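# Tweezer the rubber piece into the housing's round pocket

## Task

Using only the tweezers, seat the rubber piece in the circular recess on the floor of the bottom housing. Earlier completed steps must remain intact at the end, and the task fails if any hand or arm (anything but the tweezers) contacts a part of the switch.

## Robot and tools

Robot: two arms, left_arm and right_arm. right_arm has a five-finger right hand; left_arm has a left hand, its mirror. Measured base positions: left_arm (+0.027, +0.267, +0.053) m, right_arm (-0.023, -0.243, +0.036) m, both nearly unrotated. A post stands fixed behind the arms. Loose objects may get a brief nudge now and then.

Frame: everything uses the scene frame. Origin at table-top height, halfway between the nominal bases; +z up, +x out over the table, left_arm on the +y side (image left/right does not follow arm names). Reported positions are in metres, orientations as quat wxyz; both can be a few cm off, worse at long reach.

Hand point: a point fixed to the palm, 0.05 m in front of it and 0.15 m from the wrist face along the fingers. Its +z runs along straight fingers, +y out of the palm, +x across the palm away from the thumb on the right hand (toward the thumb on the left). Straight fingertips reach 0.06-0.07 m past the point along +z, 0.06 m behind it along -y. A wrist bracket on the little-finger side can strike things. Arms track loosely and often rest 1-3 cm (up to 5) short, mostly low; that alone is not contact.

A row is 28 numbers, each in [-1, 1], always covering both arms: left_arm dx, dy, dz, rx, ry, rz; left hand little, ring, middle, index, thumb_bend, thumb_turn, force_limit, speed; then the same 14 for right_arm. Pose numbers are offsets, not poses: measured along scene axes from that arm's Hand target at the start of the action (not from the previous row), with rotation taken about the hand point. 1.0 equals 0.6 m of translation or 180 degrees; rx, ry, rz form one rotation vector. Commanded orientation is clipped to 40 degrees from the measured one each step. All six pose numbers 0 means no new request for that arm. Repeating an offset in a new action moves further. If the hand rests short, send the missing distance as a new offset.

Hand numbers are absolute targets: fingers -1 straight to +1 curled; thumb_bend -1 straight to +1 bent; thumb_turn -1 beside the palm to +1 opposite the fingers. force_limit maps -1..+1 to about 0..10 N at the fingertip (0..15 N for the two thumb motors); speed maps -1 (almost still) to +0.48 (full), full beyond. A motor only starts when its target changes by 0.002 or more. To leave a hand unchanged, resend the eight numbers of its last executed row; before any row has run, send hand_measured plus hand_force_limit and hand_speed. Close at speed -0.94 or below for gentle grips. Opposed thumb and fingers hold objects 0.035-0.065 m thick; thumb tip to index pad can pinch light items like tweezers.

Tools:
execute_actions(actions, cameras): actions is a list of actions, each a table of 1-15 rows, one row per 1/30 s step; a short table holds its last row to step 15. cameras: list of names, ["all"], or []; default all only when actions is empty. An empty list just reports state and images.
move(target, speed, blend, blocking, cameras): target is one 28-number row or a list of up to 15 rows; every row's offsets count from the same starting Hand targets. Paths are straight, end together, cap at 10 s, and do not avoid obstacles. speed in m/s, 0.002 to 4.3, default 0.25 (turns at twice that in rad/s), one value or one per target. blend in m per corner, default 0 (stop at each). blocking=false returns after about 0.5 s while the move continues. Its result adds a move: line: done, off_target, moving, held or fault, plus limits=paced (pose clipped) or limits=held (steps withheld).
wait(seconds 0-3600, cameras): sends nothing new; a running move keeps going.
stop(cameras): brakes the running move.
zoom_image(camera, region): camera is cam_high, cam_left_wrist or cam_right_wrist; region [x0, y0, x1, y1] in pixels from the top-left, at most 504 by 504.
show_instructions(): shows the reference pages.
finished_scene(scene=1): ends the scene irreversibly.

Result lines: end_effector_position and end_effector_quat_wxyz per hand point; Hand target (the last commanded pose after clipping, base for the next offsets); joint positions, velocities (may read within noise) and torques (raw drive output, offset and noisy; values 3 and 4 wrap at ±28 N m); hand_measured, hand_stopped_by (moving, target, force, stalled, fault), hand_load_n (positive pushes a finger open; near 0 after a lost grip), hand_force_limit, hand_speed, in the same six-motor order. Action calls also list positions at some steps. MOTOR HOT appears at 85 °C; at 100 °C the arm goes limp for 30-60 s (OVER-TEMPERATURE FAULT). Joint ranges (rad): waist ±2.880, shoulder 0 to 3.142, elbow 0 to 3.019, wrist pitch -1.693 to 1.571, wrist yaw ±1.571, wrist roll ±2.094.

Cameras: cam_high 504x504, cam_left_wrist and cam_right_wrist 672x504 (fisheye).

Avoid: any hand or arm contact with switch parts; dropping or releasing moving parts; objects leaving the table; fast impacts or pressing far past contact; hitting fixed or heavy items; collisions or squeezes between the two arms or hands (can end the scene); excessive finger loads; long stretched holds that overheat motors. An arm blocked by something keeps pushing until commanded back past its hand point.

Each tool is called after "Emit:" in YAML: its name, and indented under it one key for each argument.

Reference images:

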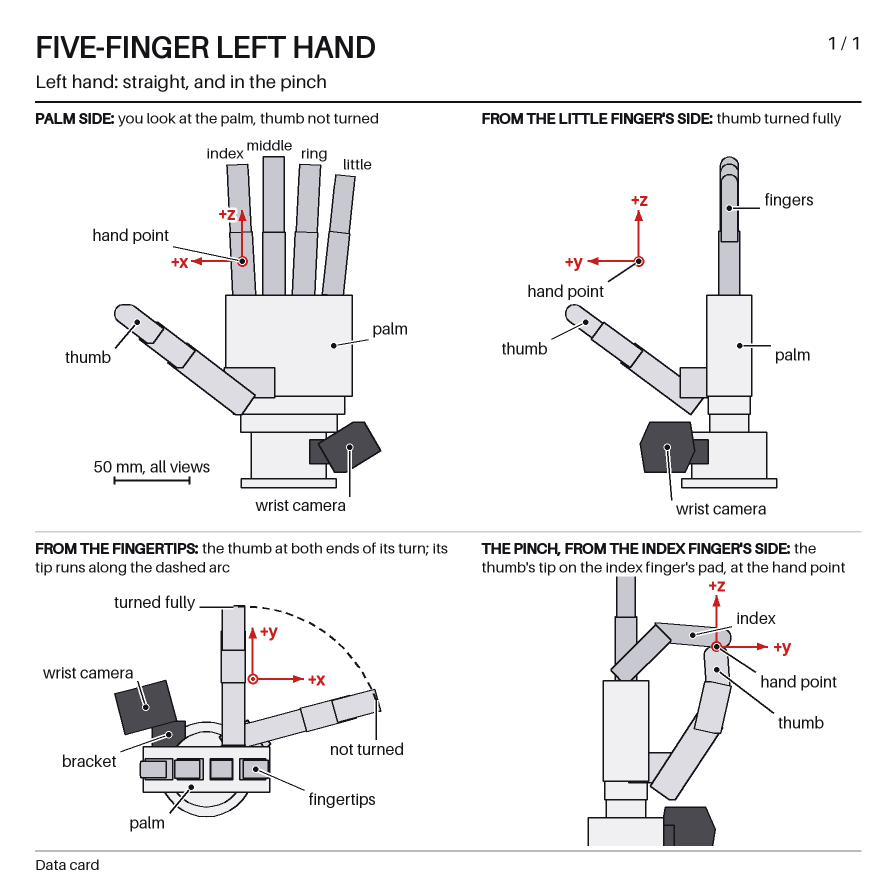

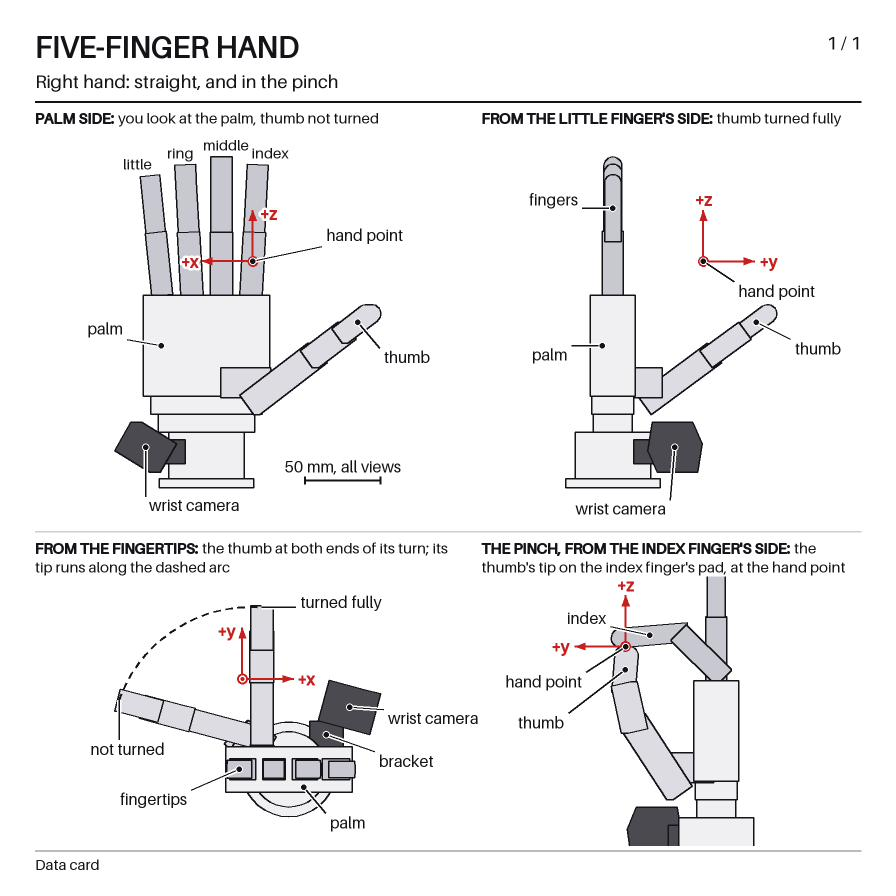

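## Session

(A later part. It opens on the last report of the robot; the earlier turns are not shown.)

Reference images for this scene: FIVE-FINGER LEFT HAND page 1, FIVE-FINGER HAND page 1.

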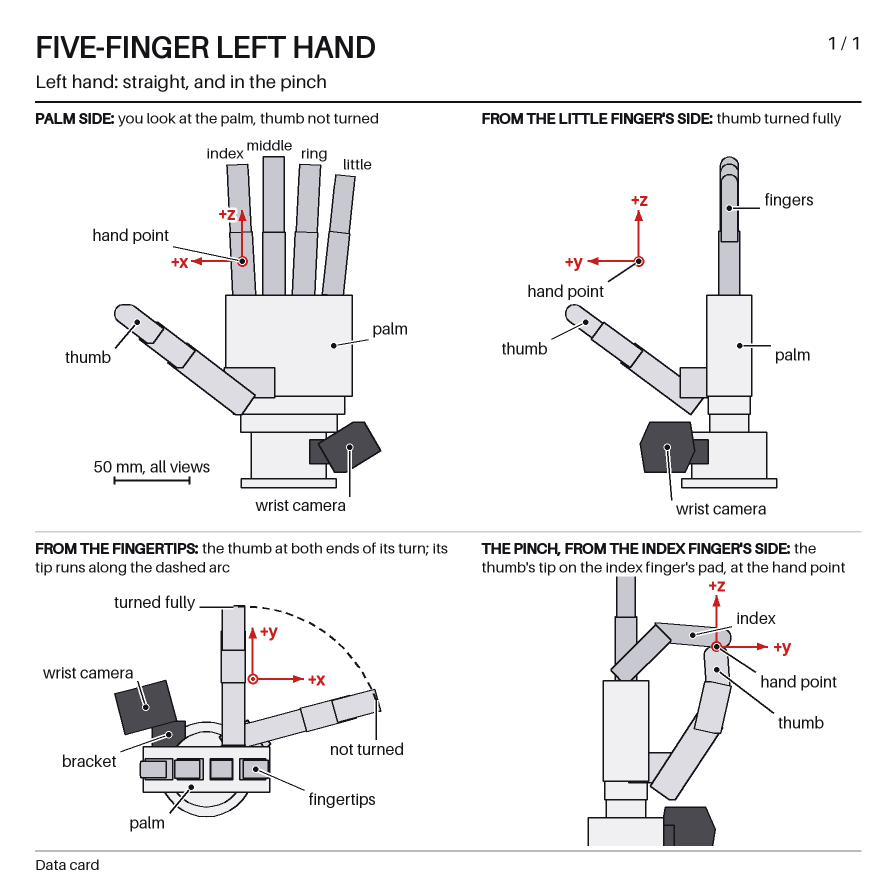

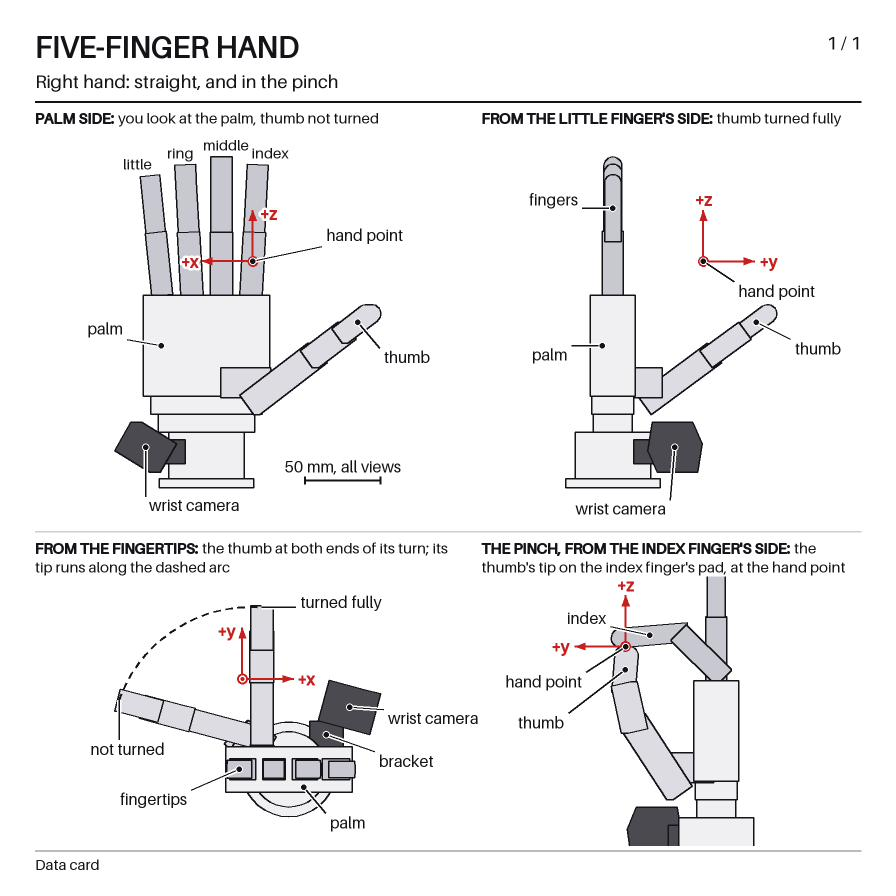

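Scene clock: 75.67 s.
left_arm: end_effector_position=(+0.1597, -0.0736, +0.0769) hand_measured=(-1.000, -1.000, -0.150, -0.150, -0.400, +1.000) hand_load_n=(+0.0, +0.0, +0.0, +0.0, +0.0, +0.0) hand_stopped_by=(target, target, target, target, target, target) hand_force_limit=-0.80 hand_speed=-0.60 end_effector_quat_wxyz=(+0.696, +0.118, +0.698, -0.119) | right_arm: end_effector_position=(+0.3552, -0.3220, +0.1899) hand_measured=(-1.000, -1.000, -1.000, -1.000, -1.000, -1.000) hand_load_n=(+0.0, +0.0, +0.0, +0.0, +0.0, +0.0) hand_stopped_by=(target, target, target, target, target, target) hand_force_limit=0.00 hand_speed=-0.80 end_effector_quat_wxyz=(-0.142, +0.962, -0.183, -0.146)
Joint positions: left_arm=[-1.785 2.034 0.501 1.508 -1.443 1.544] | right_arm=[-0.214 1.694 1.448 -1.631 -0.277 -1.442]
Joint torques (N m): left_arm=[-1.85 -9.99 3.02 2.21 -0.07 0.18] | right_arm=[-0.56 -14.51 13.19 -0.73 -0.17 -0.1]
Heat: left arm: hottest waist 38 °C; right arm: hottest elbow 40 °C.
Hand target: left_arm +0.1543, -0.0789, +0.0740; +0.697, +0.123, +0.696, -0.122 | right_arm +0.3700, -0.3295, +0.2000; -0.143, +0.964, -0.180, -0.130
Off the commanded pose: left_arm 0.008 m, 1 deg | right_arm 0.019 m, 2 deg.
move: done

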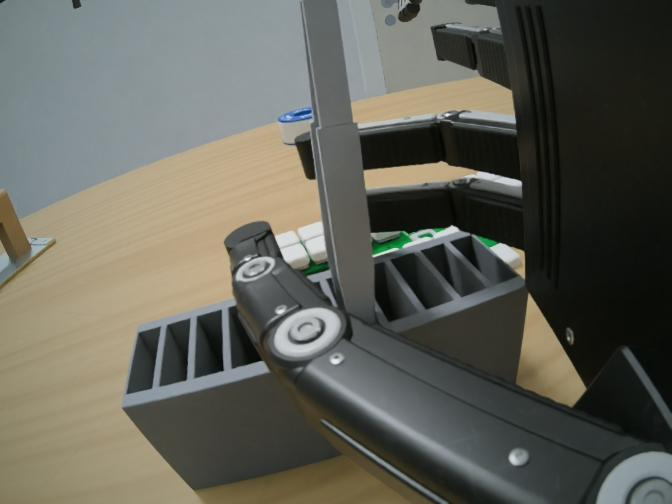

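Emit:
move:
  target: [-0.014,0,0,0,0,0,-1,-1,-0.15,-0.15,-0.4,1,-0.8,-0.6, 0,0,0,0,0,0,-1,-1,-1,-1,-1,-1,0,-0.8]
  speed: 0.08
  cameras: ["cam_left_wrist"]

Scene clock: 76.77 s.
left_arm: end_effector_position=(+0.1513, -0.0749, +0.0773) hand_measured=(-1.000, -1.000, -0.150, -0.150, -0.400, +1.000) hand_load_n=(+0.0, +0.0, +0.0, +0.0, +0.0, +0.0) hand_stopped_by=(target, target, target, target, target, target) hand_force_limit=-0.80 hand_speed=-0.60 end_effector_quat_wxyz=(+0.696, +0.117, +0.698, -0.122) | right_arm: end_effector_position=(+0.3552, -0.3220, +0.1899) hand_measured=(-1.000, -1.000, -1.000, -1.000, -1.000, -1.000) hand_load_n=(+0.0, +0.0, +0.0, +0.0, +0.0, +0.0) hand_stopped_by=(target, target, target, target, target, target) hand_force_limit=0.00 hand_speed=-0.80 end_effector_quat_wxyz=(-0.142, +0.962, -0.183, -0.146)
Joint positions: left_arm=[-1.809 2.034 0.507 1.508 -1.464 1.544] | right_arm=[-0.214 1.694 1.448 -1.631 -0.277 -1.442]
Joint torques (N m): left_arm=[-1.9 -9.82 2.99 1.91 -0.15 0.16] | right_arm=[-0.56 -14.45 13.18 -0.72 -0.17 -0.1]
Heat: left arm: hottest waist 38 °C; right arm: hottest elbow 40 °C.
Hand target: left_arm +0.1460, -0.0788, +0.0740; +0.697, +0.123, +0.696, -0.122 | right_arm +0.3700, -0.3295, +0.2000; -0.143, +0.964, -0.180, -0.130
Off the commanded pose: left_arm 0.007 m, 1 deg | right_arm 0.019 m, 2 deg.
move: done

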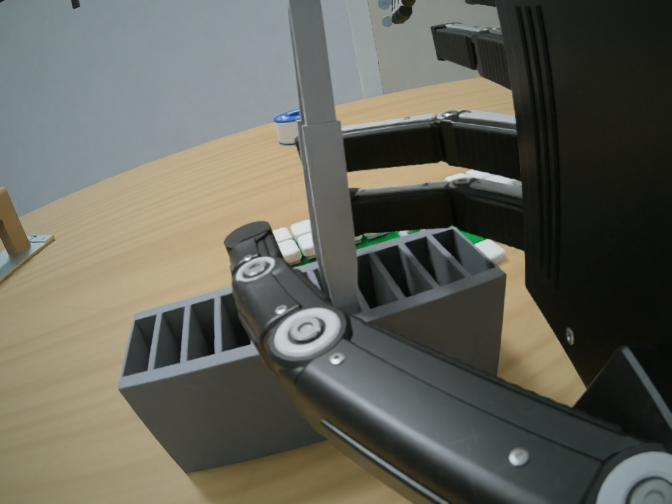

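Emit:
move:
  target: [0,0,0,0,0,0,-1,-1,-0.15,-0.15,-0.1,1,-0.8,-0.7, 0,0,0,0,0,0,-1,-1,-1,-1,-1,-1,0,-0.8]
  speed: 0.08
  cameras: ["cam_left_wrist"]

Scene clock: 78.13 s.
left_arm: end_effector_position=(+0.1513, -0.0748, +0.0773) hand_measured=(-1.000, -1.000, -0.150, -0.150, -0.100, +1.000) hand_load_n=(+0.0, +0.0, +0.0, +0.0, +0.0, +0.0) hand_stopped_by=(target, target, target, target, target, target) hand_force_limit=-0.80 hand_speed=-0.70 end_effector_quat_wxyz=(+0.696, +0.117, +0.698, -0.122) | right_arm: end_effector_position=(+0.3552, -0.3220, +0.1899) hand_measured=(-1.000, -1.000, -1.000, -1.000, -1.000, -1.000) hand_load_n=(+0.0, +0.0, +0.0, +0.0, +0.0, +0.0) hand_stopped_by=(target, target, target, target, target, target) hand_force_limit=0.00 hand_speed=-0.80 end_effector_quat_wxyz=(-0.142, +0.962, -0.183, -0.146)
Joint positions: left_arm=[-1.809 2.034 0.507 1.508 -1.464 1.544] | right_arm=[-0.214 1.694 1.448 -1.631 -0.277 -1.442]
Joint torques (N m): left_arm=[-1.9 -9.82 2.97 1.89 -0.16 0.14] | right_arm=[-0.56 -14.45 13.18 -0.75 -0.16 -0.09]
Heat: left arm: hottest waist 38 °C; right arm: hottest elbow 40 °C.
Hand target: left_arm +0.1460, -0.0788, +0.0740; +0.697, +0.123, +0.696, -0.122 | right_arm +0.3700, -0.3295, +0.2000; -0.143, +0.964, -0.180, -0.130
Off the commanded pose: left_arm 0.007 m, 1 deg | right_arm 0.019 m, 2 deg.
move: done

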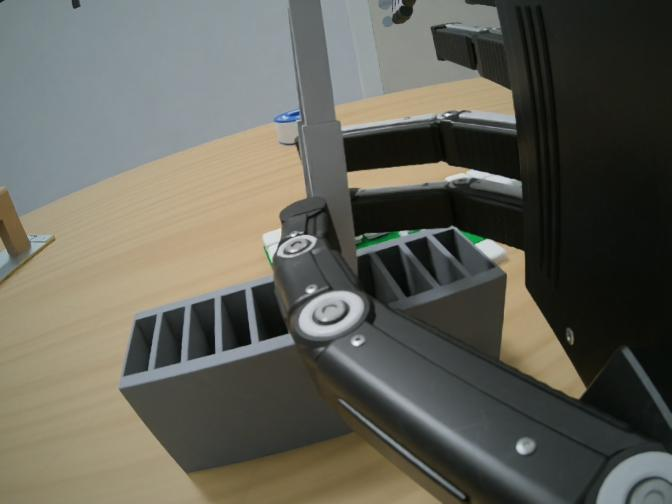

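Emit:
move:
  target: [0,0,0,0,0,0,-1,-1,-0.15,-0.15,0.02,1,-0.8,-0.7, 0,0,0,0,0,0,-1,-1,-1,-1,-1,-1,0,-0.8]
  speed: 0.08
  cameras: ["cam_left_wrist"]

Scene clock: 79.03 s.
left_arm: end_effector_position=(+0.1513, -0.0748, +0.0773) hand_measured=(-1.000, -1.000, -0.150, -0.150, +0.020, +1.000) hand_load_n=(+0.0, +0.0, +0.0, +0.0, +0.0, +0.5) hand_stopped_by=(target, target, target, target, target, target) hand_force_limit=-0.80 hand_speed=-0.70 end_effector_quat_wxyz=(+0.696, +0.117, +0.698, -0.122) | right_arm: end_effector_position=(+0.3552, -0.3220, +0.1899) hand_measured=(-1.000, -1.000, -1.000, -1.000, -1.000, -1.000) hand_load_n=(+0.0, +0.0, +0.0, +0.0, +0.0, +0.0) hand_stopped_by=(target, target, target, target, target, target) hand_force_limit=0.00 hand_speed=-0.80 end_effector_quat_wxyz=(-0.142, +0.962, -0.183, -0.146)
Joint positions: left_arm=[-1.809 2.034 0.507 1.508 -1.464 1.544] | right_arm=[-0.214 1.694 1.448 -1.631 -0.277 -1.442]
Joint torques (N m): left_arm=[-1.79 -9.82 2.99 1.89 -0.15 0.16] | right_arm=[-0.5 -14.45 13.18 -0.73 -0.16 -0.09]
Heat: left arm: hottest waist 38 °C; right arm: hottest elbow 41 °C.
Hand target: left_arm +0.1460, -0.0788, +0.0740; +0.697, +0.123, +0.696, -0.122 | right_arm +0.3700, -0.3295, +0.2000; -0.143, +0.964, -0.180, -0.130
Off the commanded pose: left_arm 0.007 m, 1 deg | right_arm 0.019 m, 2 deg.
move: done

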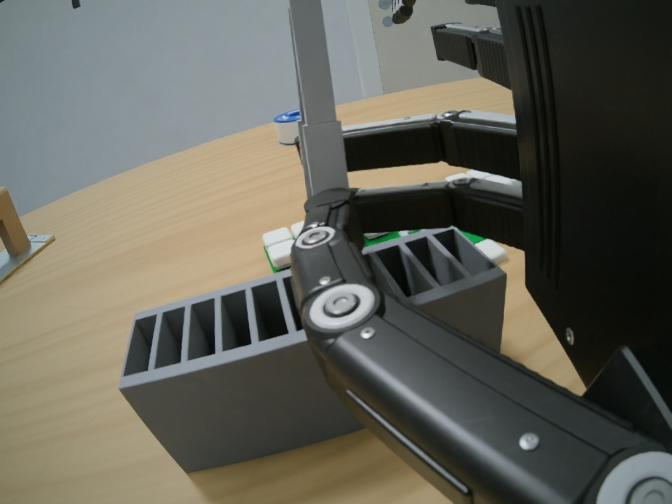

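Emit:
move:
  target: [0,0,0,0,0,0,-1,-1,0.15,0.15,0.02,1,-0.85,-0.93, 0,0,0,0,0,0,-1,-1,-1,-1,-1,-1,0,-0.8]
  speed: 0.08
  cameras: ["cam_left_wrist"]

Scene clock: 80.70 s.
left_arm: end_effector_position=(+0.1513, -0.0748, +0.0773) hand_measured=(-1.000, -1.000, +0.032, +0.000, +0.020, +1.000) hand_load_n=(+0.0, +0.0, +0.5, +0.0, +0.5, +0.0) hand_stopped_by=(target, target, force, force, target, target) hand_force_limit=-0.85 hand_speed=-0.93 end_effector_quat_wxyz=(+0.696, +0.117, +0.698, -0.122) | right_arm: end_effector_position=(+0.3552, -0.3220, +0.1899) hand_measured=(-1.000, -1.000, -1.000, -1.000, -1.000, -1.000) hand_load_n=(+0.0, +0.0, +0.0, +0.0, +0.0, -0.5) hand_stopped_by=(target, target, target, target, target, target) hand_force_limit=0.00 hand_speed=-0.80 end_effector_quat_wxyz=(-0.142, +0.962, -0.183, -0.146)
Joint positions: left_arm=[-1.809 2.034 0.507 1.508 -1.464 1.544] | right_arm=[-0.214 1.694 1.448 -1.631 -0.277 -1.442]
Joint torques (N m): left_arm=[-1.9 -9.7 2.95 1.94 -0.16 0.15] | right_arm=[-0.5 -14.39 13.18 -0.72 -0.17 -0.09]
Heat: left arm: hottest waist 38 °C; right arm: hottest elbow 41 °C.
Hand target: left_arm +0.1460, -0.0788, +0.0740; +0.697, +0.123, +0.696, -0.122 | right_arm +0.3700, -0.3295, +0.2000; -0.143, +0.964, -0.180, -0.130
Off the commanded pose: left_arm 0.007 m, 1 deg | right_arm 0.019 m, 2 deg.
move: done

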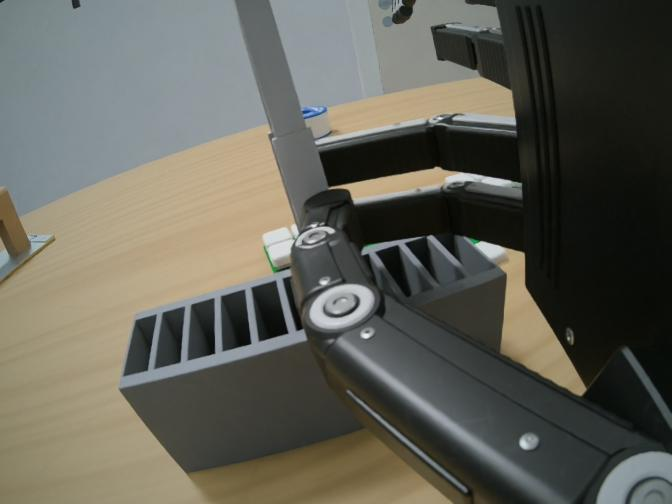

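Emit:
move:
  target:
    - [0,0,0,0,0,0,-1,-1,-0.25,-0.25,0.02,1,-0.85,-0.8, 0,0,0,0,0,0,-1,-1,-1,-1,-1,-1,0,-0.8]
  speed: 0.08
  cameras: ["cam_left_wrist"]

Scene clock: 83.07 s.
left_arm: end_effector_position=(+0.1513, -0.0748, +0.0773) hand_measured=(-1.000, -1.000, -0.250, -0.250, +0.020, +1.000) hand_load_n=(+0.0, +0.0, +0.0, +0.0, +0.0, +0.5) hand_stopped_by=(target, target, target, target, target, target) hand_force_limit=-0.85 hand_speed=-0.80 end_effector_quat_wxyz=(+0.696, +0.117, +0.698, -0.122) | right_arm: end_effector_position=(+0.3552, -0.3220, +0.1899) hand_measured=(-1.000, -1.000, -1.000, -1.000, -1.000, -1.000) hand_load_n=(+0.0, +0.0, +0.0, +0.0, +0.0, +0.0) hand_stopped_by=(target, target, target, target, target, target) hand_force_limit=0.00 hand_speed=-0.80 end_effector_quat_wxyz=(-0.142, +0.962, -0.183, -0.146)
Joint positions: left_arm=[-1.809 2.034 0.507 1.508 -1.464 1.544] | right_arm=[-0.214 1.694 1.448 -1.631 -0.277 -1.442]
Joint torques (N m): left_arm=[-1.85 -9.7 2.96 1.89 -0.16 0.16] | right_arm=[-0.5 -14.45 13.19 -0.72 -0.16 -0.1]
Heat: left arm: hottest waist 38 °C; right arm: hottest elbow 41 °C.
Hand target: left_arm +0.1460, -0.0788, +0.0740; +0.697, +0.123, +0.696, -0.122 | right_arm +0.3700, -0.3295, +0.2000; -0.143, +0.964, -0.180, -0.130
Off the commanded pose: left_arm 0.007 m, 1 deg | right_arm 0.019 m, 2 deg.
move: done

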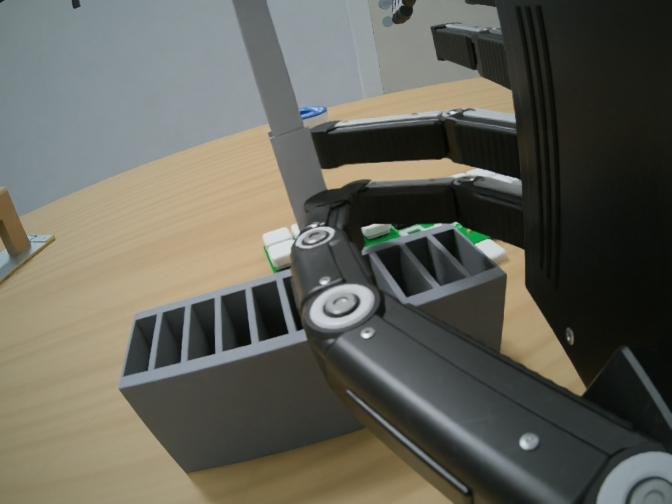

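Emit:
move:
  target:
    - [0,0,0,0,0,0,-1,-1,-0.25,-0.25,-0.25,1,-0.85,-0.7, 0,0,0,0,0,0,-1,-1,-1,-1,-1,-1,0,-0.8]
    - [0.008,-0.003,0,0,0,0,-1,-1,-0.25,-0.25,-0.25,1,-0.85,-0.7, 0,0,0,0,0,0,-1,-1,-1,-1,-1,-1,0,-0.8]
    - [0.008,-0.003,0,0,0,0,-1,-1,-0.1,-0.1,-0.25,1,-0.85,-0.7, 0,0,0,0,0,0,-1,-1,-1,-1,-1,-1,0,-0.8]
  speed: 0.08
  cameras: ["cam_left_wrist"]

Scene clock: 86.10 s.
left_arm: end_effector_position=(+0.1512, -0.0762, +0.0772) hand_measured=(-1.000, -1.000, -0.100, -0.100, -0.250, +1.000) hand_load_n=(+0.0, +0.0, +0.0, +0.0, +0.0, +0.5) hand_stopped_by=(target, target, target, target, target, target) hand_force_limit=-0.85 hand_speed=-0.70 end_effector_quat_wxyz=(+0.695, +0.119, +0.698, -0.124) | right_arm: end_effector_position=(+0.3552, -0.3220, +0.1899) hand_measured=(-1.000, -1.000, -1.000, -1.000, -1.000, -1.000) hand_load_n=(+0.0, +0.0, +0.0, +0.0, +0.0, +0.0) hand_stopped_by=(target, target, target, target, target, target) hand_force_limit=0.00 hand_speed=-0.80 end_effector_quat_wxyz=(-0.142, +0.962, -0.183, -0.146)
Joint positions: left_arm=[-1.809 2.034 0.507 1.508 -1.457 1.544] | right_arm=[-0.214 1.694 1.448 -1.631 -0.277 -1.442]
Joint torques (N m): left_arm=[-0.62 -9.82 3.12 1.95 0.15 0.16] | right_arm=[-0.56 -14.45 13.18 -0.75 -0.16 -0.09]
Heat: left arm: hottest waist 38 °C; right arm: hottest elbow 41 °C.
Hand target: left_arm +0.1508, -0.0806, +0.0740; +0.697, +0.123, +0.696, -0.122 | right_arm +0.3700, -0.3295, +0.2000; -0.143, +0.964, -0.180, -0.130
Off the commanded pose: left_arm 0.005 m, 1 deg | right_arm 0.019 m, 2 deg.
move: done

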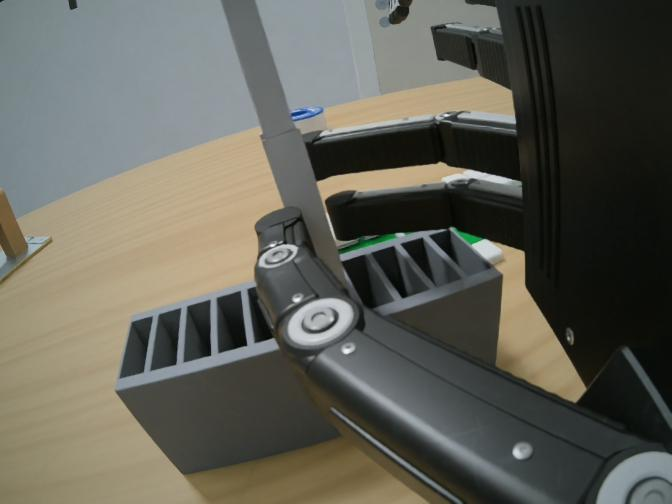

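Emit:
move:
  target:
    - [0.010,0.004,0,0,0,0,-1,-1,-0.2,-0.2,-0.25,1,-0.85,-0.7, 0,0,0,0,0,0,-1,-1,-1,-1,-1,-1,0,-0.8]
  speed: 0.08
  cameras: ["cam_left_wrist"]

Scene clock: 86.97 s.
left_arm: end_effector_position=(+0.1511, -0.0794, +0.0775) hand_measured=(-1.000, -1.000, -0.200, -0.200, -0.250, +1.000) hand_load_n=(+0.0, +0.0, +0.0, +0.0, +0.0, +0.5) hand_stopped_by=(target, target, target, target, target, target) hand_force_limit=-0.85 hand_speed=-0.70 end_effector_quat_wxyz=(+0.694, +0.122, +0.697, -0.131) | right_arm: end_effector_position=(+0.3552, -0.3220, +0.1899) hand_measured=(-1.000, -1.000, -1.000, -1.000, -1.000, -1.000) hand_load_n=(+0.0, +0.0, +0.0, +0.0, -0.5, +0.0) hand_stopped_by=(target, target, target, target, target, target) hand_force_limit=0.00 hand_speed=-0.80 end_effector_quat_wxyz=(-0.142, +0.962, -0.183, -0.146)
Joint positions: left_arm=[-1.809 2.034 0.507 1.514 -1.442 1.545] | right_arm=[-0.214 1.694 1.448 -1.631 -0.277 -1.442]
Joint torques (N m): left_arm=[0.85 -9.88 2.28 2.09 0.18 0.18] | right_arm=[-0.5 -14.45 13.19 -0.72 -0.16 -0.09]
Heat: left arm: hottest waist 38 °C; right arm: hottest elbow 41 °C.
Hand target: left_arm +0.1567, -0.0783, +0.0740; +0.697, +0.123, +0.696, -0.122 | right_arm +0.3700, -0.3295, +0.2000; -0.143, +0.964, -0.180, -0.130
Off the commanded pose: left_arm 0.007 m, 1 deg | right_arm 0.019 m, 2 deg.
move: done

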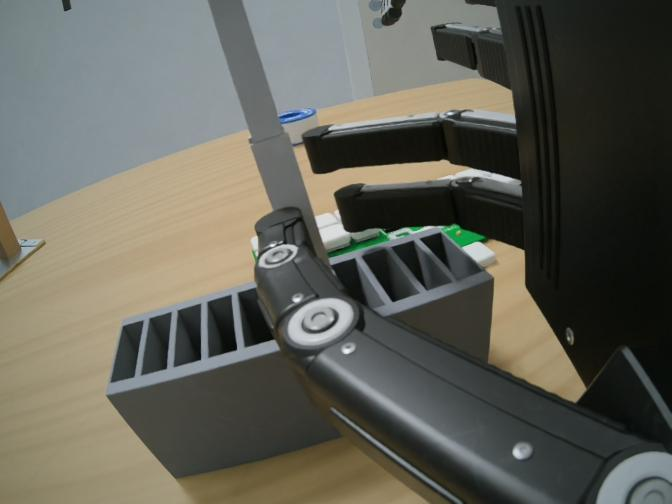

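Emit:
move:
  target:
    - [0,0,0,0,0,0,-1,-1,-0.3,-0.3,-0.4,1,-0.85,-0.6, 0,0,0,0,0,0,-1,-1,-1,-1,-1,-1,0,-0.8]
    - [0.012,0.010,0,0,0,0,-1,-1,-0.3,-0.3,-0.4,1,-0.85,-0.6, 0,0,0,0,0,0,-1,-1,-1,-1,-1,-1,0,-0.8]
  speed: 0.08
  cameras: ["cam_left_wrist"]

Scene clock: 89.67 s.
left_arm: end_effector_position=(+0.1579, -0.0777, +0.0778) hand_measured=(-1.000, -1.000, -0.300, -0.300, -0.400, +1.000) hand_load_n=(+0.0, +0.0, +0.0, +0.0, +0.0, +0.0) hand_stopped_by=(target, target, target, target, target, target) hand_force_limit=-0.85 hand_speed=-0.60 end_effector_quat_wxyz=(+0.694, +0.118, +0.697, -0.134) | right_arm: end_effector_position=(+0.3552, -0.3220, +0.1899) hand_measured=(-1.000, -1.000, -1.000, -1.000, -1.000, -1.000) hand_load_n=(+0.0, +0.0, +0.5, +0.0, -0.5, +0.0) hand_stopped_by=(target, target, target, target, target, target) hand_force_limit=0.00 hand_speed=-0.80 end_effector_quat_wxyz=(-0.142, +0.962, -0.183, -0.146)
Joint positions: left_arm=[-1.79 2.034 0.499 1.533 -1.425 1.546] | right_arm=[-0.214 1.694 1.448 -1.631 -0.277 -1.442]
Joint torques (N m): left_arm=[0.79 -9.7 1.21 2.13 0.17 0.17] | right_arm=[-0.62 -14.51 13.19 -0.72 -0.16 -0.09]
Heat: left arm: hottest waist 38 °C; right arm: hottest elbow 41 °C.
Hand target: left_arm +0.1639, -0.0722, +0.0740; +0.697, +0.123, +0.696, -0.122 | right_arm +0.3700, -0.3295, +0.2000; -0.143, +0.964, -0.180, -0.130
Off the commanded pose: left_arm 0.009 m, 1 deg | right_arm 0.019 m, 2 deg.
move: done

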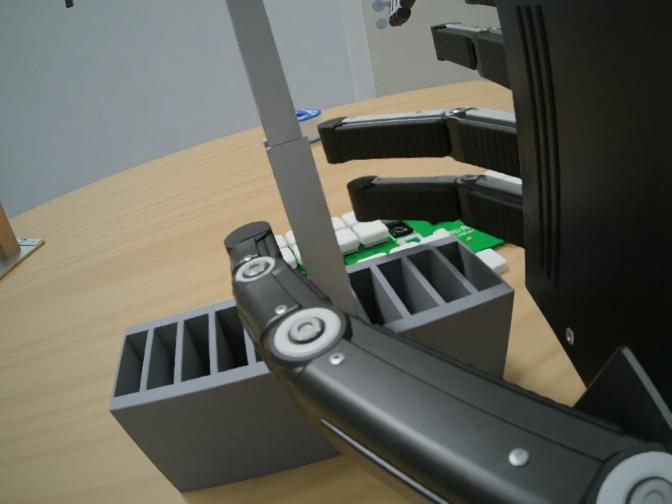

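Emit:
move:
  target:
    - [0,0,0,0,0,0,-1,-1,-0.1,-0.1,-0.12,1,-0.75,-0.8, 0,0,0,0,0,0,-1,-1,-1,-1,-1,-1,0,-0.8]
  speed: 0.08
  cameras: ["cam_left_wrist"]

Scene clock: 91.83 s.
left_arm: end_effector_position=(+0.1579, -0.0776, +0.0778) hand_measured=(-1.000, -1.000, -0.100, -0.100, -0.120, +1.000) hand_load_n=(+0.0, +0.0, +0.0, +0.0, +0.5, +0.5) hand_stopped_by=(target, target, target, target, target, target) hand_force_limit=-0.75 hand_speed=-0.80 end_effector_quat_wxyz=(+0.694, +0.119, +0.697, -0.133) | right_arm: end_effector_position=(+0.3552, -0.3220, +0.1899) hand_measured=(-1.000, -1.000, -1.000, -1.000, -1.000, -1.000) hand_load_n=(+0.0, +0.0, +0.0, +0.0, +0.0, +0.0) hand_stopped_by=(target, target, target, target, target, target) hand_force_limit=0.00 hand_speed=-0.80 end_effector_quat_wxyz=(-0.142, +0.962, -0.183, -0.146)
Joint positions: left_arm=[-1.79 2.035 0.499 1.533 -1.425 1.548] | right_arm=[-0.214 1.694 1.448 -1.631 -0.277 -1.442]
Joint torques (N m): left_arm=[0.73 -9.82 1.21 2.22 0.17 0.17] | right_arm=[-0.5 -14.51 13.18 -0.73 -0.16 -0.09]
Heat: left arm: hottest waist 38 °C; right arm: hottest elbow 41 °C.
Hand target: left_arm +0.1639, -0.0722, +0.0740; +0.697, +0.123, +0.696, -0.122 | right_arm +0.3700, -0.3295, +0.2000; -0.143, +0.964, -0.180, -0.130
Off the commanded pose: left_arm 0.009 m, 1 deg | right_arm 0.019 m, 2 deg.
move: done

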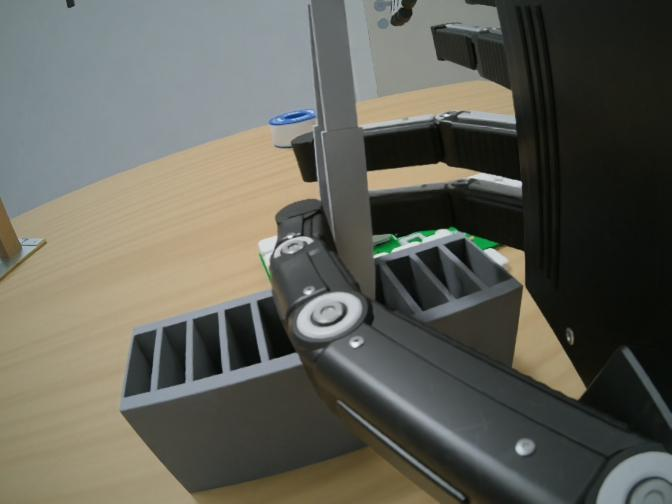

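Emit:
move:
  target:
    - [0,0,0,0,0,0,-1,-1,-0.25,-0.25,-0.4,1,-0.75,-0.6, 0,0,0,0,0,0,-1,-1,-1,-1,-1,-1,0,-0.8]
    - [-0.0307,-0.011,0,0,0,0,-1,-1,-0.25,-0.25,-0.4,1,-0.75,-0.6, 0,0,0,0,0,0,-1,-1,-1,-1,-1,-1,0,-0.8]
  speed: 0.08
  cameras: ["cam_left_wrist"]

Scene clock: 94.27 s.
left_arm: end_effector_position=(+0.1507, -0.0757, +0.0781) hand_measured=(-1.000, -1.000, -0.250, -0.250, -0.400, +1.000) hand_load_n=(+0.0, +0.0, +0.0, +0.0, +0.0, +0.5) hand_stopped_by=(target, target, target, target, target, target) hand_force_limit=-0.75 hand_speed=-0.60 end_effector_quat_wxyz=(+0.695, +0.109, +0.698, -0.130) | right_arm: end_effector_position=(+0.3552, -0.3220, +0.1899) hand_measured=(-1.000, -1.000, -1.000, -1.000, -1.000, -1.000) hand_load_n=(+0.0, +0.0, +0.0, +0.0, +0.0, +0.0) hand_stopped_by=(target, target, target, target, target, target) hand_force_limit=0.00 hand_speed=-0.80 end_effector_quat_wxyz=(-0.142, +0.962, -0.183, -0.146)
Joint positions: left_arm=[-1.81 2.035 0.508 1.533 -1.465 1.548] | right_arm=[-0.214 1.694 1.448 -1.631 -0.277 -1.442]
Joint torques (N m): left_arm=[-1.79 -9.88 2.93 1.31 -0.14 0.17] | right_arm=[-0.56 -14.45 13.16 -0.73 -0.17 -0.09]
Heat: left arm: hottest waist 38 °C; right arm: hottest elbow 41 °C.
Hand target: left_arm +0.1456, -0.0787, +0.0740; +0.697, +0.123, +0.696, -0.122 | right_arm +0.3700, -0.3295, +0.2000; -0.143, +0.964, -0.180, -0.130
Off the commanded pose: left_arm 0.007 m, 2 deg | right_arm 0.019 m, 2 deg.
move: done

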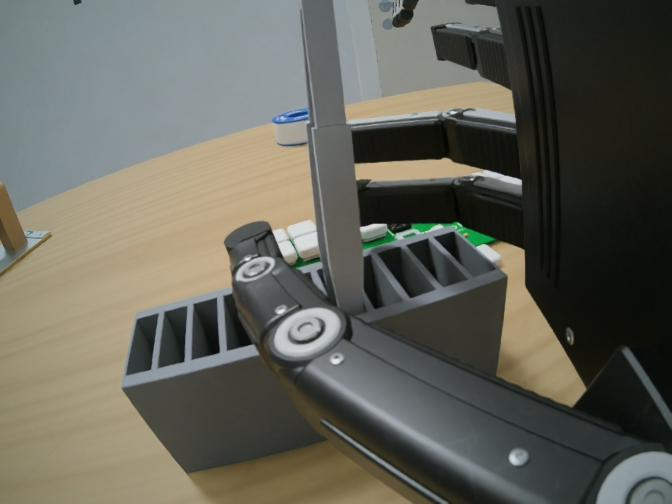

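Emit:
move:
  target:
    - [0,0,0,0,0,0,-1,-1,-0.25,-0.25,0.02,1,-0.75,-0.6, 0,0,0,0,0,0,-1,-1,-1,-1,-1,-1,0,-0.8]
    - [0.025,-0.004,0,0,0,0,-1,-1,-0.25,-0.25,0.02,1,-0.75,-0.6, 0,0,0,0,0,0,-1,-1,-1,-1,-1,-1,0,-0.8]
  speed: 0.08
  cameras: ["cam_left_wrist"]

Scene clock: 97.20 s.
left_arm: end_effector_position=(+0.1557, -0.0809, +0.0782) hand_measured=(-1.000, -1.000, -0.250, -0.250, +0.020, +1.000) hand_load_n=(+0.0, +0.0, +0.0, +0.0, +0.0, +0.0) hand_stopped_by=(target, target, target, target, target, target) hand_force_limit=-0.75 hand_speed=-0.60 end_effector_quat_wxyz=(+0.694, +0.116, +0.697, -0.136) | right_arm: end_effector_position=(+0.3552, -0.3220, +0.1899) hand_measured=(-1.000, -1.000, -1.000, -1.000, -1.000, -1.000) hand_load_n=(+0.0, +0.0, +0.0, +0.0, +0.0, +0.0) hand_stopped_by=(target, target, target, target, target, target) hand_force_limit=0.00 hand_speed=-0.80 end_effector_quat_wxyz=(-0.142, +0.962, -0.183, -0.146)
Joint positions: left_arm=[-1.794 2.035 0.508 1.533 -1.429 1.548] | right_arm=[-0.214 1.694 1.448 -1.631 -0.277 -1.442]
Joint torques (N m): left_arm=[0.67 -9.82 2.71 1.44 0.17 0.18] | right_arm=[-0.56 -14.39 13.18 -0.72 -0.16 -0.09]
Heat: left arm: hottest waist 38 °C; right arm: hottest elbow 41 °C.
Hand target: left_arm +0.1605, -0.0812, +0.0740; +0.697, +0.123, +0.696, -0.122 | right_arm +0.3700, -0.3295, +0.2000; -0.143, +0.964, -0.180, -0.130
Off the commanded pose: left_arm 0.006 m, 2 deg | right_arm 0.019 m, 2 deg.
move: done

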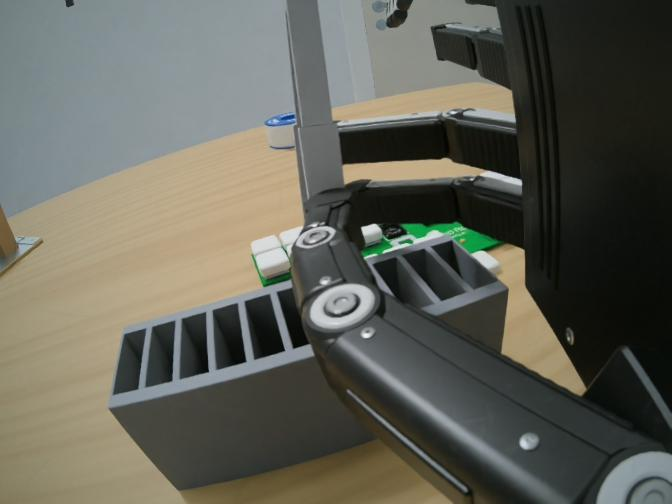

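Emit:
move:
  target:
    - [0,0,0,0,0,0,-1,-1,0.0,0.0,0.02,1,-0.8,-0.9, 0,0,0,0,0,0,-1,-1,-1,-1,-1,-1,0,-0.8]
  speed: 0.08
  cameras: ["cam_left_wrist"]

Scene clock: 98.83 s.
left_arm: end_effector_position=(+0.1557, -0.0809, +0.0781) hand_measured=(-1.000, -1.000, +0.000, +0.000, +0.020, +1.000) hand_load_n=(+0.0, +0.0, +0.0, +0.5, +0.5, +0.5) hand_stopped_by=(target, target, target, target, target, target) hand_force_limit=-0.80 hand_speed=-0.90 end_effector_quat_wxyz=(+0.694, +0.117, +0.697, -0.136) | right_arm: end_effector_position=(+0.3552, -0.3220, +0.1899) hand_measured=(-1.000, -1.000, -1.000, -1.000, -1.000, -1.000) hand_load_n=(+0.0, +0.0, +0.0, +0.0, +0.0, +0.0) hand_stopped_by=(target, target, target, target, target, target) hand_force_limit=0.00 hand_speed=-0.80 end_effector_quat_wxyz=(-0.142, +0.962, -0.183, -0.146)
Joint positions: left_arm=[-1.794 2.036 0.508 1.533 -1.429 1.548] | right_arm=[-0.214 1.694 1.448 -1.631 -0.277 -1.442]
Joint torques (N m): left_arm=[0.67 -9.64 2.71 1.43 0.19 0.18] | right_arm=[-0.56 -14.45 13.19 -0.73 -0.16 -0.1]
Heat: left arm: hottest waist 38 °C; right arm: hottest elbow 41 °C.
Hand target: left_arm +0.1606, -0.0811, +0.0739; +0.697, +0.123, +0.696, -0.122 | right_arm +0.3700, -0.3295, +0.2000; -0.143, +0.964, -0.180, -0.130
Off the commanded pose: left_arm 0.006 m, 2 deg | right_arm 0.019 m, 2 deg.
move: done

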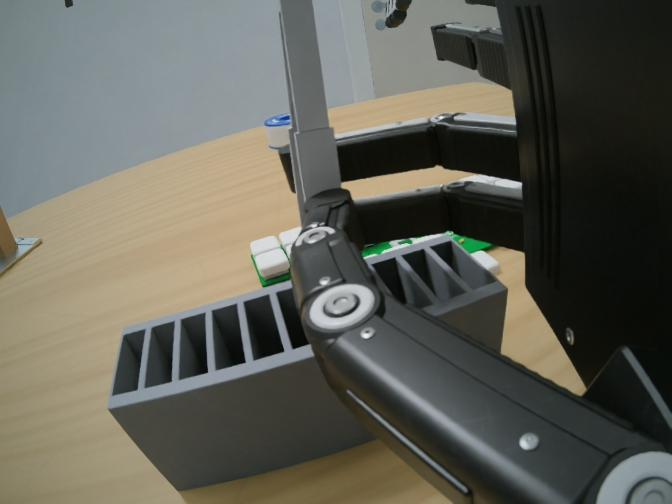

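Emit:
move:
  target:
    - [0,0,0,0,0,0,-1,-1,0.2,0.2,0.02,1,-0.75,-0.94, 0,0,0,0,0,0,-1,-1,-1,-1,-1,-1,0,-0.8]
  speed: 0.08
  cameras: ["cam_left_wrist"]

Scene clock: 99.70 s.
left_arm: end_effector_position=(+0.1557, -0.0812, +0.0781) hand_measured=(-1.000, -1.000, +0.060, +0.056, +0.020, +1.000) hand_load_n=(+0.0, +0.0, +1.5, +1.0, +0.5, +0.0) hand_stopped_by=(target, target, force, force, target, target) hand_force_limit=-0.75 hand_speed=-0.94 end_effector_quat_wxyz=(+0.694, +0.117, +0.697, -0.136) | right_arm: end_effector_position=(+0.3552, -0.3220, +0.1899) hand_measured=(-1.000, -1.000, -1.000, -1.000, -1.000, -1.000) hand_load_n=(+0.0, +0.0, +0.0, +0.0, -0.5, +0.0) hand_stopped_by=(target, target, target, target, target, target) hand_force_limit=0.00 hand_speed=-0.80 end_effector_quat_wxyz=(-0.142, +0.962, -0.183, -0.146)
Joint positions: left_arm=[-1.794 2.036 0.508 1.533 -1.427 1.549] | right_arm=[-0.214 1.694 1.448 -1.631 -0.277 -1.442]
Joint torques (N m): left_arm=[0.85 -9.7 2.67 1.44 0.11 0.17] | right_arm=[-0.5 -14.51 13.18 -0.73 -0.16 -0.09]
Heat: left arm: hottest waist 38 °C; right arm: hottest elbow 41 °C.
Hand target: left_arm +0.1605, -0.0812, +0.0739; +0.697, +0.123, +0.696, -0.122 | right_arm +0.3700, -0.3295, +0.2000; -0.143, +0.964, -0.180, -0.130
Off the commanded pose: left_arm 0.006 m, 2 deg | right_arm 0.019 m, 2 deg.
move: done

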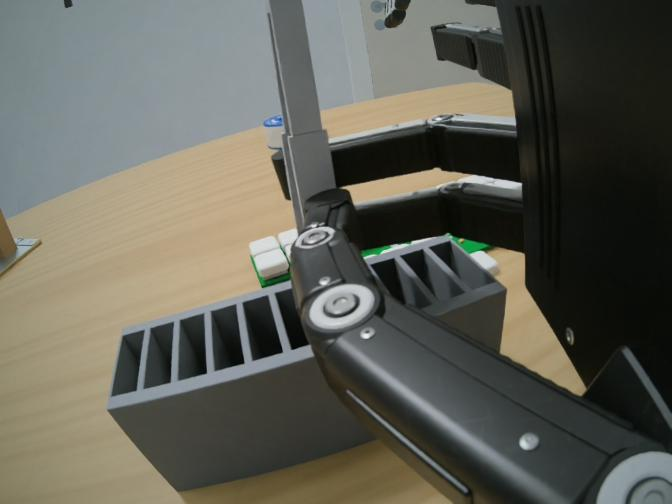

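Emit:
move:
  target:
    - [0,0,0,0,0,0,-1,-1,0.15,0.15,0.02,1,-0.4,-0.94, 0,0,0,0,0,0,-1,-1,-1,-1,-1,-1,0,-0.8]
  speed: 0.08
  cameras: ["cam_left_wrist","cam_right_wrist"]

Scene clock: 100.83 s.
left_arm: end_effector_position=(+0.1557, -0.0814, +0.0783) hand_measured=(-1.000, -1.000, +0.144, +0.150, +0.020, +1.000) hand_load_n=(+0.0, +0.0, +1.5, +2.0, +1.0, +0.0) hand_stopped_by=(target, target, force, target, target, target) hand_force_limit=-0.40 hand_speed=-0.94 end_effector_quat_wxyz=(+0.694, +0.119, +0.697, -0.136) | right_arm: end_effector_position=(+0.3552, -0.3220, +0.1899) hand_measured=(-1.000, -1.000, -1.000, -1.000, -1.000, -1.000) hand_load_n=(+0.0, +0.0, +0.0, +0.0, +0.0, +0.0) hand_stopped_by=(target, target, target, target, target, target) hand_force_limit=0.00 hand_speed=-0.80 end_effector_quat_wxyz=(-0.142, +0.962, -0.183, -0.146)
Joint positions: left_arm=[-1.794 2.036 0.508 1.533 -1.426 1.551] | right_arm=[-0.214 1.694 1.448 -1.631 -0.277 -1.442]
Joint torques (N m): left_arm=[0.67 -9.58 2.76 1.51 0.07 0.17] | right_arm=[-0.56 -14.51 13.18 -0.72 -0.17 -0.09]
Heat: left arm: hottest waist 38 °C; right arm: hottest elbow 41 °C.
Hand target: left_arm +0.1605, -0.0812, +0.0739; +0.697, +0.123, +0.696, -0.122 | right_arm +0.3700, -0.3295, +0.2000; -0.143, +0.964, -0.180, -0.130
Off the commanded pose: left_arm 0.006 m, 2 deg | right_arm 0.019 m, 2 deg.
move: done

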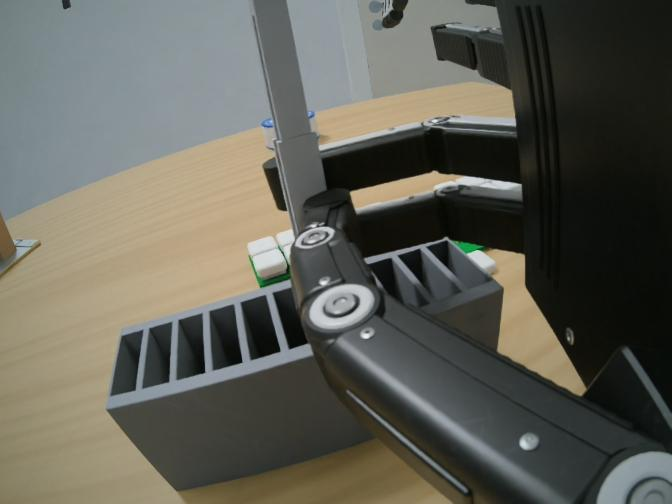

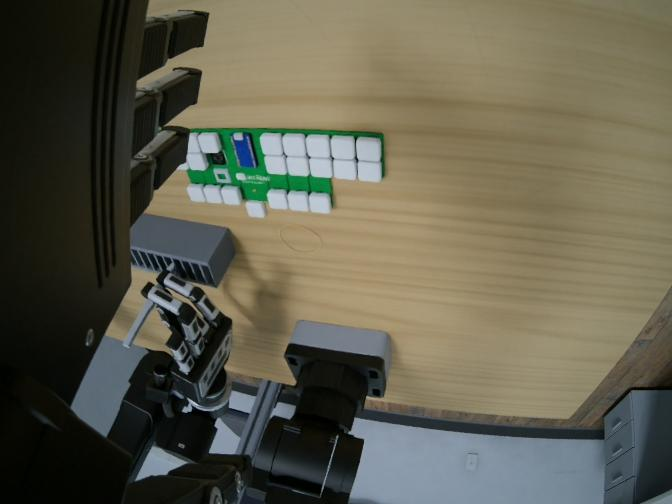

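Emit:
move:
  target:
    - [0,0,0.04,0,0,0,-1,-1,0.15,0.15,0.02,1,-0.4,-0.94, 0,0,0,0,0,0,-1,-1,-1,-1,-1,-1,0,-0.8]
  speed: 0.05
  cameras: ["cam_left_wrist","cam_right_wrist"]

Scene clock: 102.67 s.
left_arm: end_effector_position=(+0.1549, -0.0855, +0.0966) hand_measured=(-1.000, -1.000, +0.144, +0.150, +0.020, +1.000) hand_load_n=(+0.0, +0.0, +2.0, +1.0, +0.5, +0.0) hand_stopped_by=(target, target, force, target, target, target) hand_force_limit=-0.40 hand_speed=-0.94 end_effector_quat_wxyz=(+0.695, +0.119, +0.696, -0.135) | right_arm: end_effector_position=(+0.3552, -0.3220, +0.1899) hand_measured=(-1.000, -1.000, -1.000, -1.000, -1.000, -1.000) hand_load_n=(+0.0, +0.5, +0.0, +0.0, +0.0, +0.0) hand_stopped_by=(target, target, target, target, target, target) hand_force_limit=0.00 hand_speed=-0.80 end_effector_quat_wxyz=(-0.142, +0.962, -0.183, -0.146)
Joint positions: left_arm=[-1.794 1.971 0.508 1.488 -1.426 1.574] | right_arm=[-0.214 1.694 1.448 -1.631 -0.277 -1.442]
Joint velocities: left_arm=[-0.005 -0.015 -0.002 -0.051 -0.022 -0.037] | right_arm=[within noise]
Joint torques (N m): left_arm=[0.62 -11.52 2 1.21 0.08 0.12] | right_arm=[-0.5 -14.39 13.16 -0.73 -0.16 -0.09]
Heat: left arm: hottest waist 38 °C; right arm: hottest elbow 41 °C.
Hand target: left_arm +0.1605, -0.0812, +0.0980; +0.697, +0.123, +0.696, -0.122 | right_arm +0.3700, -0.3295, +0.2000; -0.143, +0.964, -0.180, -0.130
Off the commanded pose: left_arm 0.007 m, 2 deg | right_arm 0.019 m, 2 deg.
move: done

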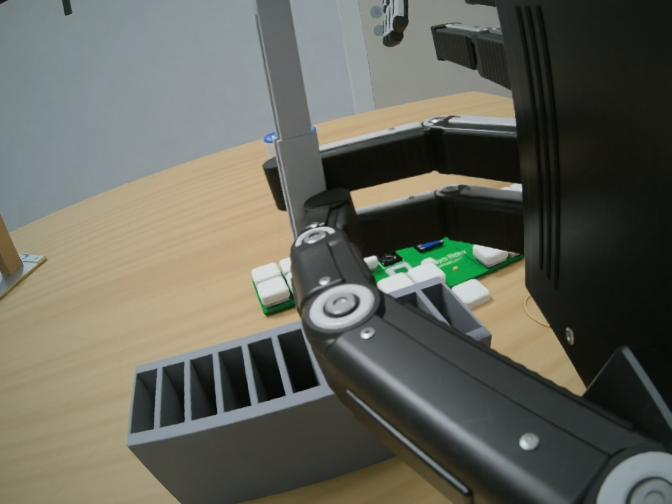

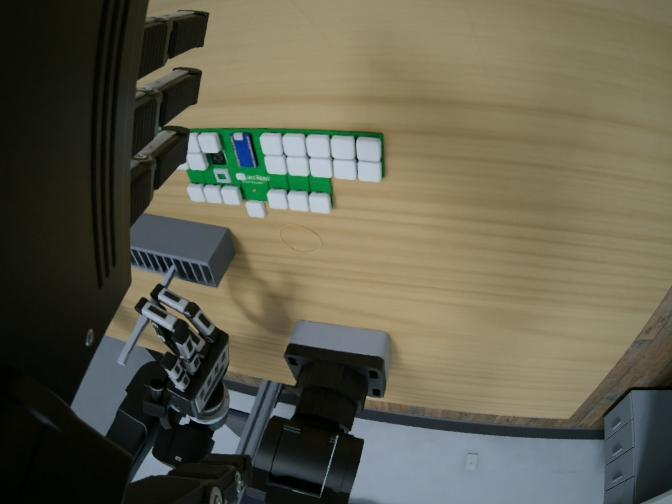

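Emit:
move:
  target:
    - [0,0,0.12,0,0,0,-1,-1,0.15,0.15,0.02,1,-0.4,-0.94, 0,0,0,0,0,0,-1,-1,-1,-1,-1,-1,0,-0.8]
  speed: 0.06
  cameras: ["cam_left_wrist","cam_right_wrist"]

Scene clock: 105.37 s.
left_arm: end_effector_position=(+0.1551, -0.0855, +0.1711) hand_measured=(-1.000, -1.000, +0.144, +0.150, +0.020, +1.000) hand_load_n=(+0.0, +0.0, +1.5, +1.0, +0.5, +0.0) hand_stopped_by=(target, target, force, target, target, target) hand_force_limit=-0.40 hand_speed=-0.94 end_effector_quat_wxyz=(+0.698, +0.128, +0.693, -0.127) | right_arm: end_effector_position=(+0.3552, -0.3220, +0.1899) hand_measured=(-1.000, -1.000, -1.000, -1.000, -1.000, -1.000) hand_load_n=(+0.0, +0.0, +0.0, +0.0, +0.0, +0.0) hand_stopped_by=(target, target, target, target, target, target) hand_force_limit=0.00 hand_speed=-0.80 end_effector_quat_wxyz=(-0.142, +0.962, -0.183, -0.146)
Joint positions: left_arm=[-1.794 1.683 0.493 1.226 -1.426 1.611] | right_arm=[-0.214 1.694 1.448 -1.631 -0.277 -1.442]
Joint torques (N m): left_arm=[0.56 -10.17 4.56 1.11 0.07 -0.09] | right_arm=[-0.56 -14.51 13.19 -0.72 -0.16 -0.09]
Heat: left arm: hottest waist 38 °C; right arm: hottest elbow 42 °C.
Hand target: left_arm +0.1605, -0.0812, +0.1700; +0.697, +0.123, +0.696, -0.122 | right_arm +0.3700, -0.3295, +0.2000; -0.143, +0.964, -0.180, -0.130
Off the commanded pose: left_arm 0.007 m, 1 deg | right_arm 0.019 m, 2 deg.
move: done

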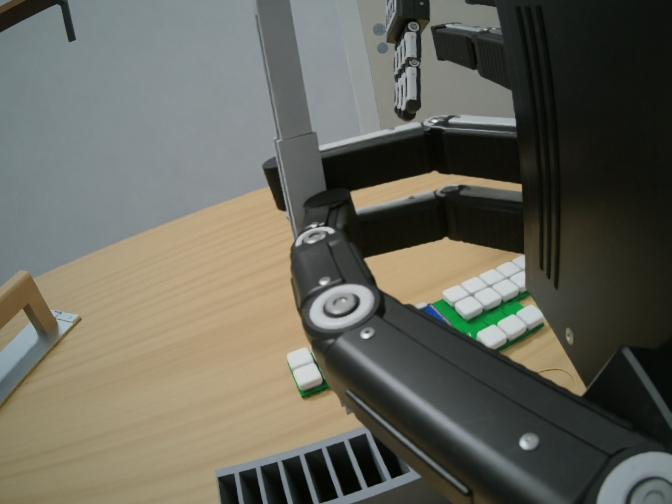

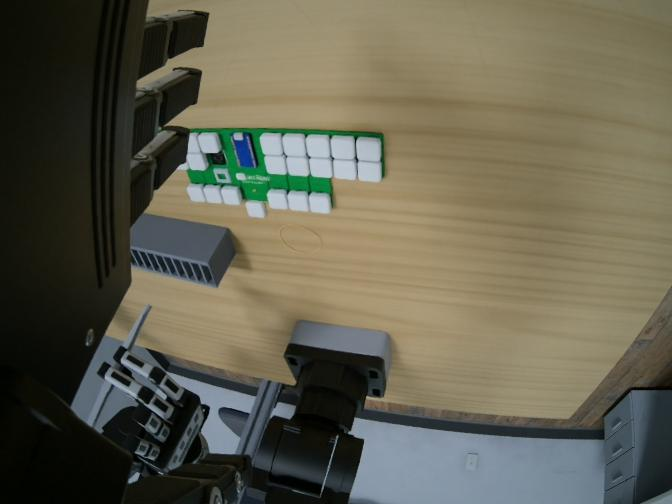

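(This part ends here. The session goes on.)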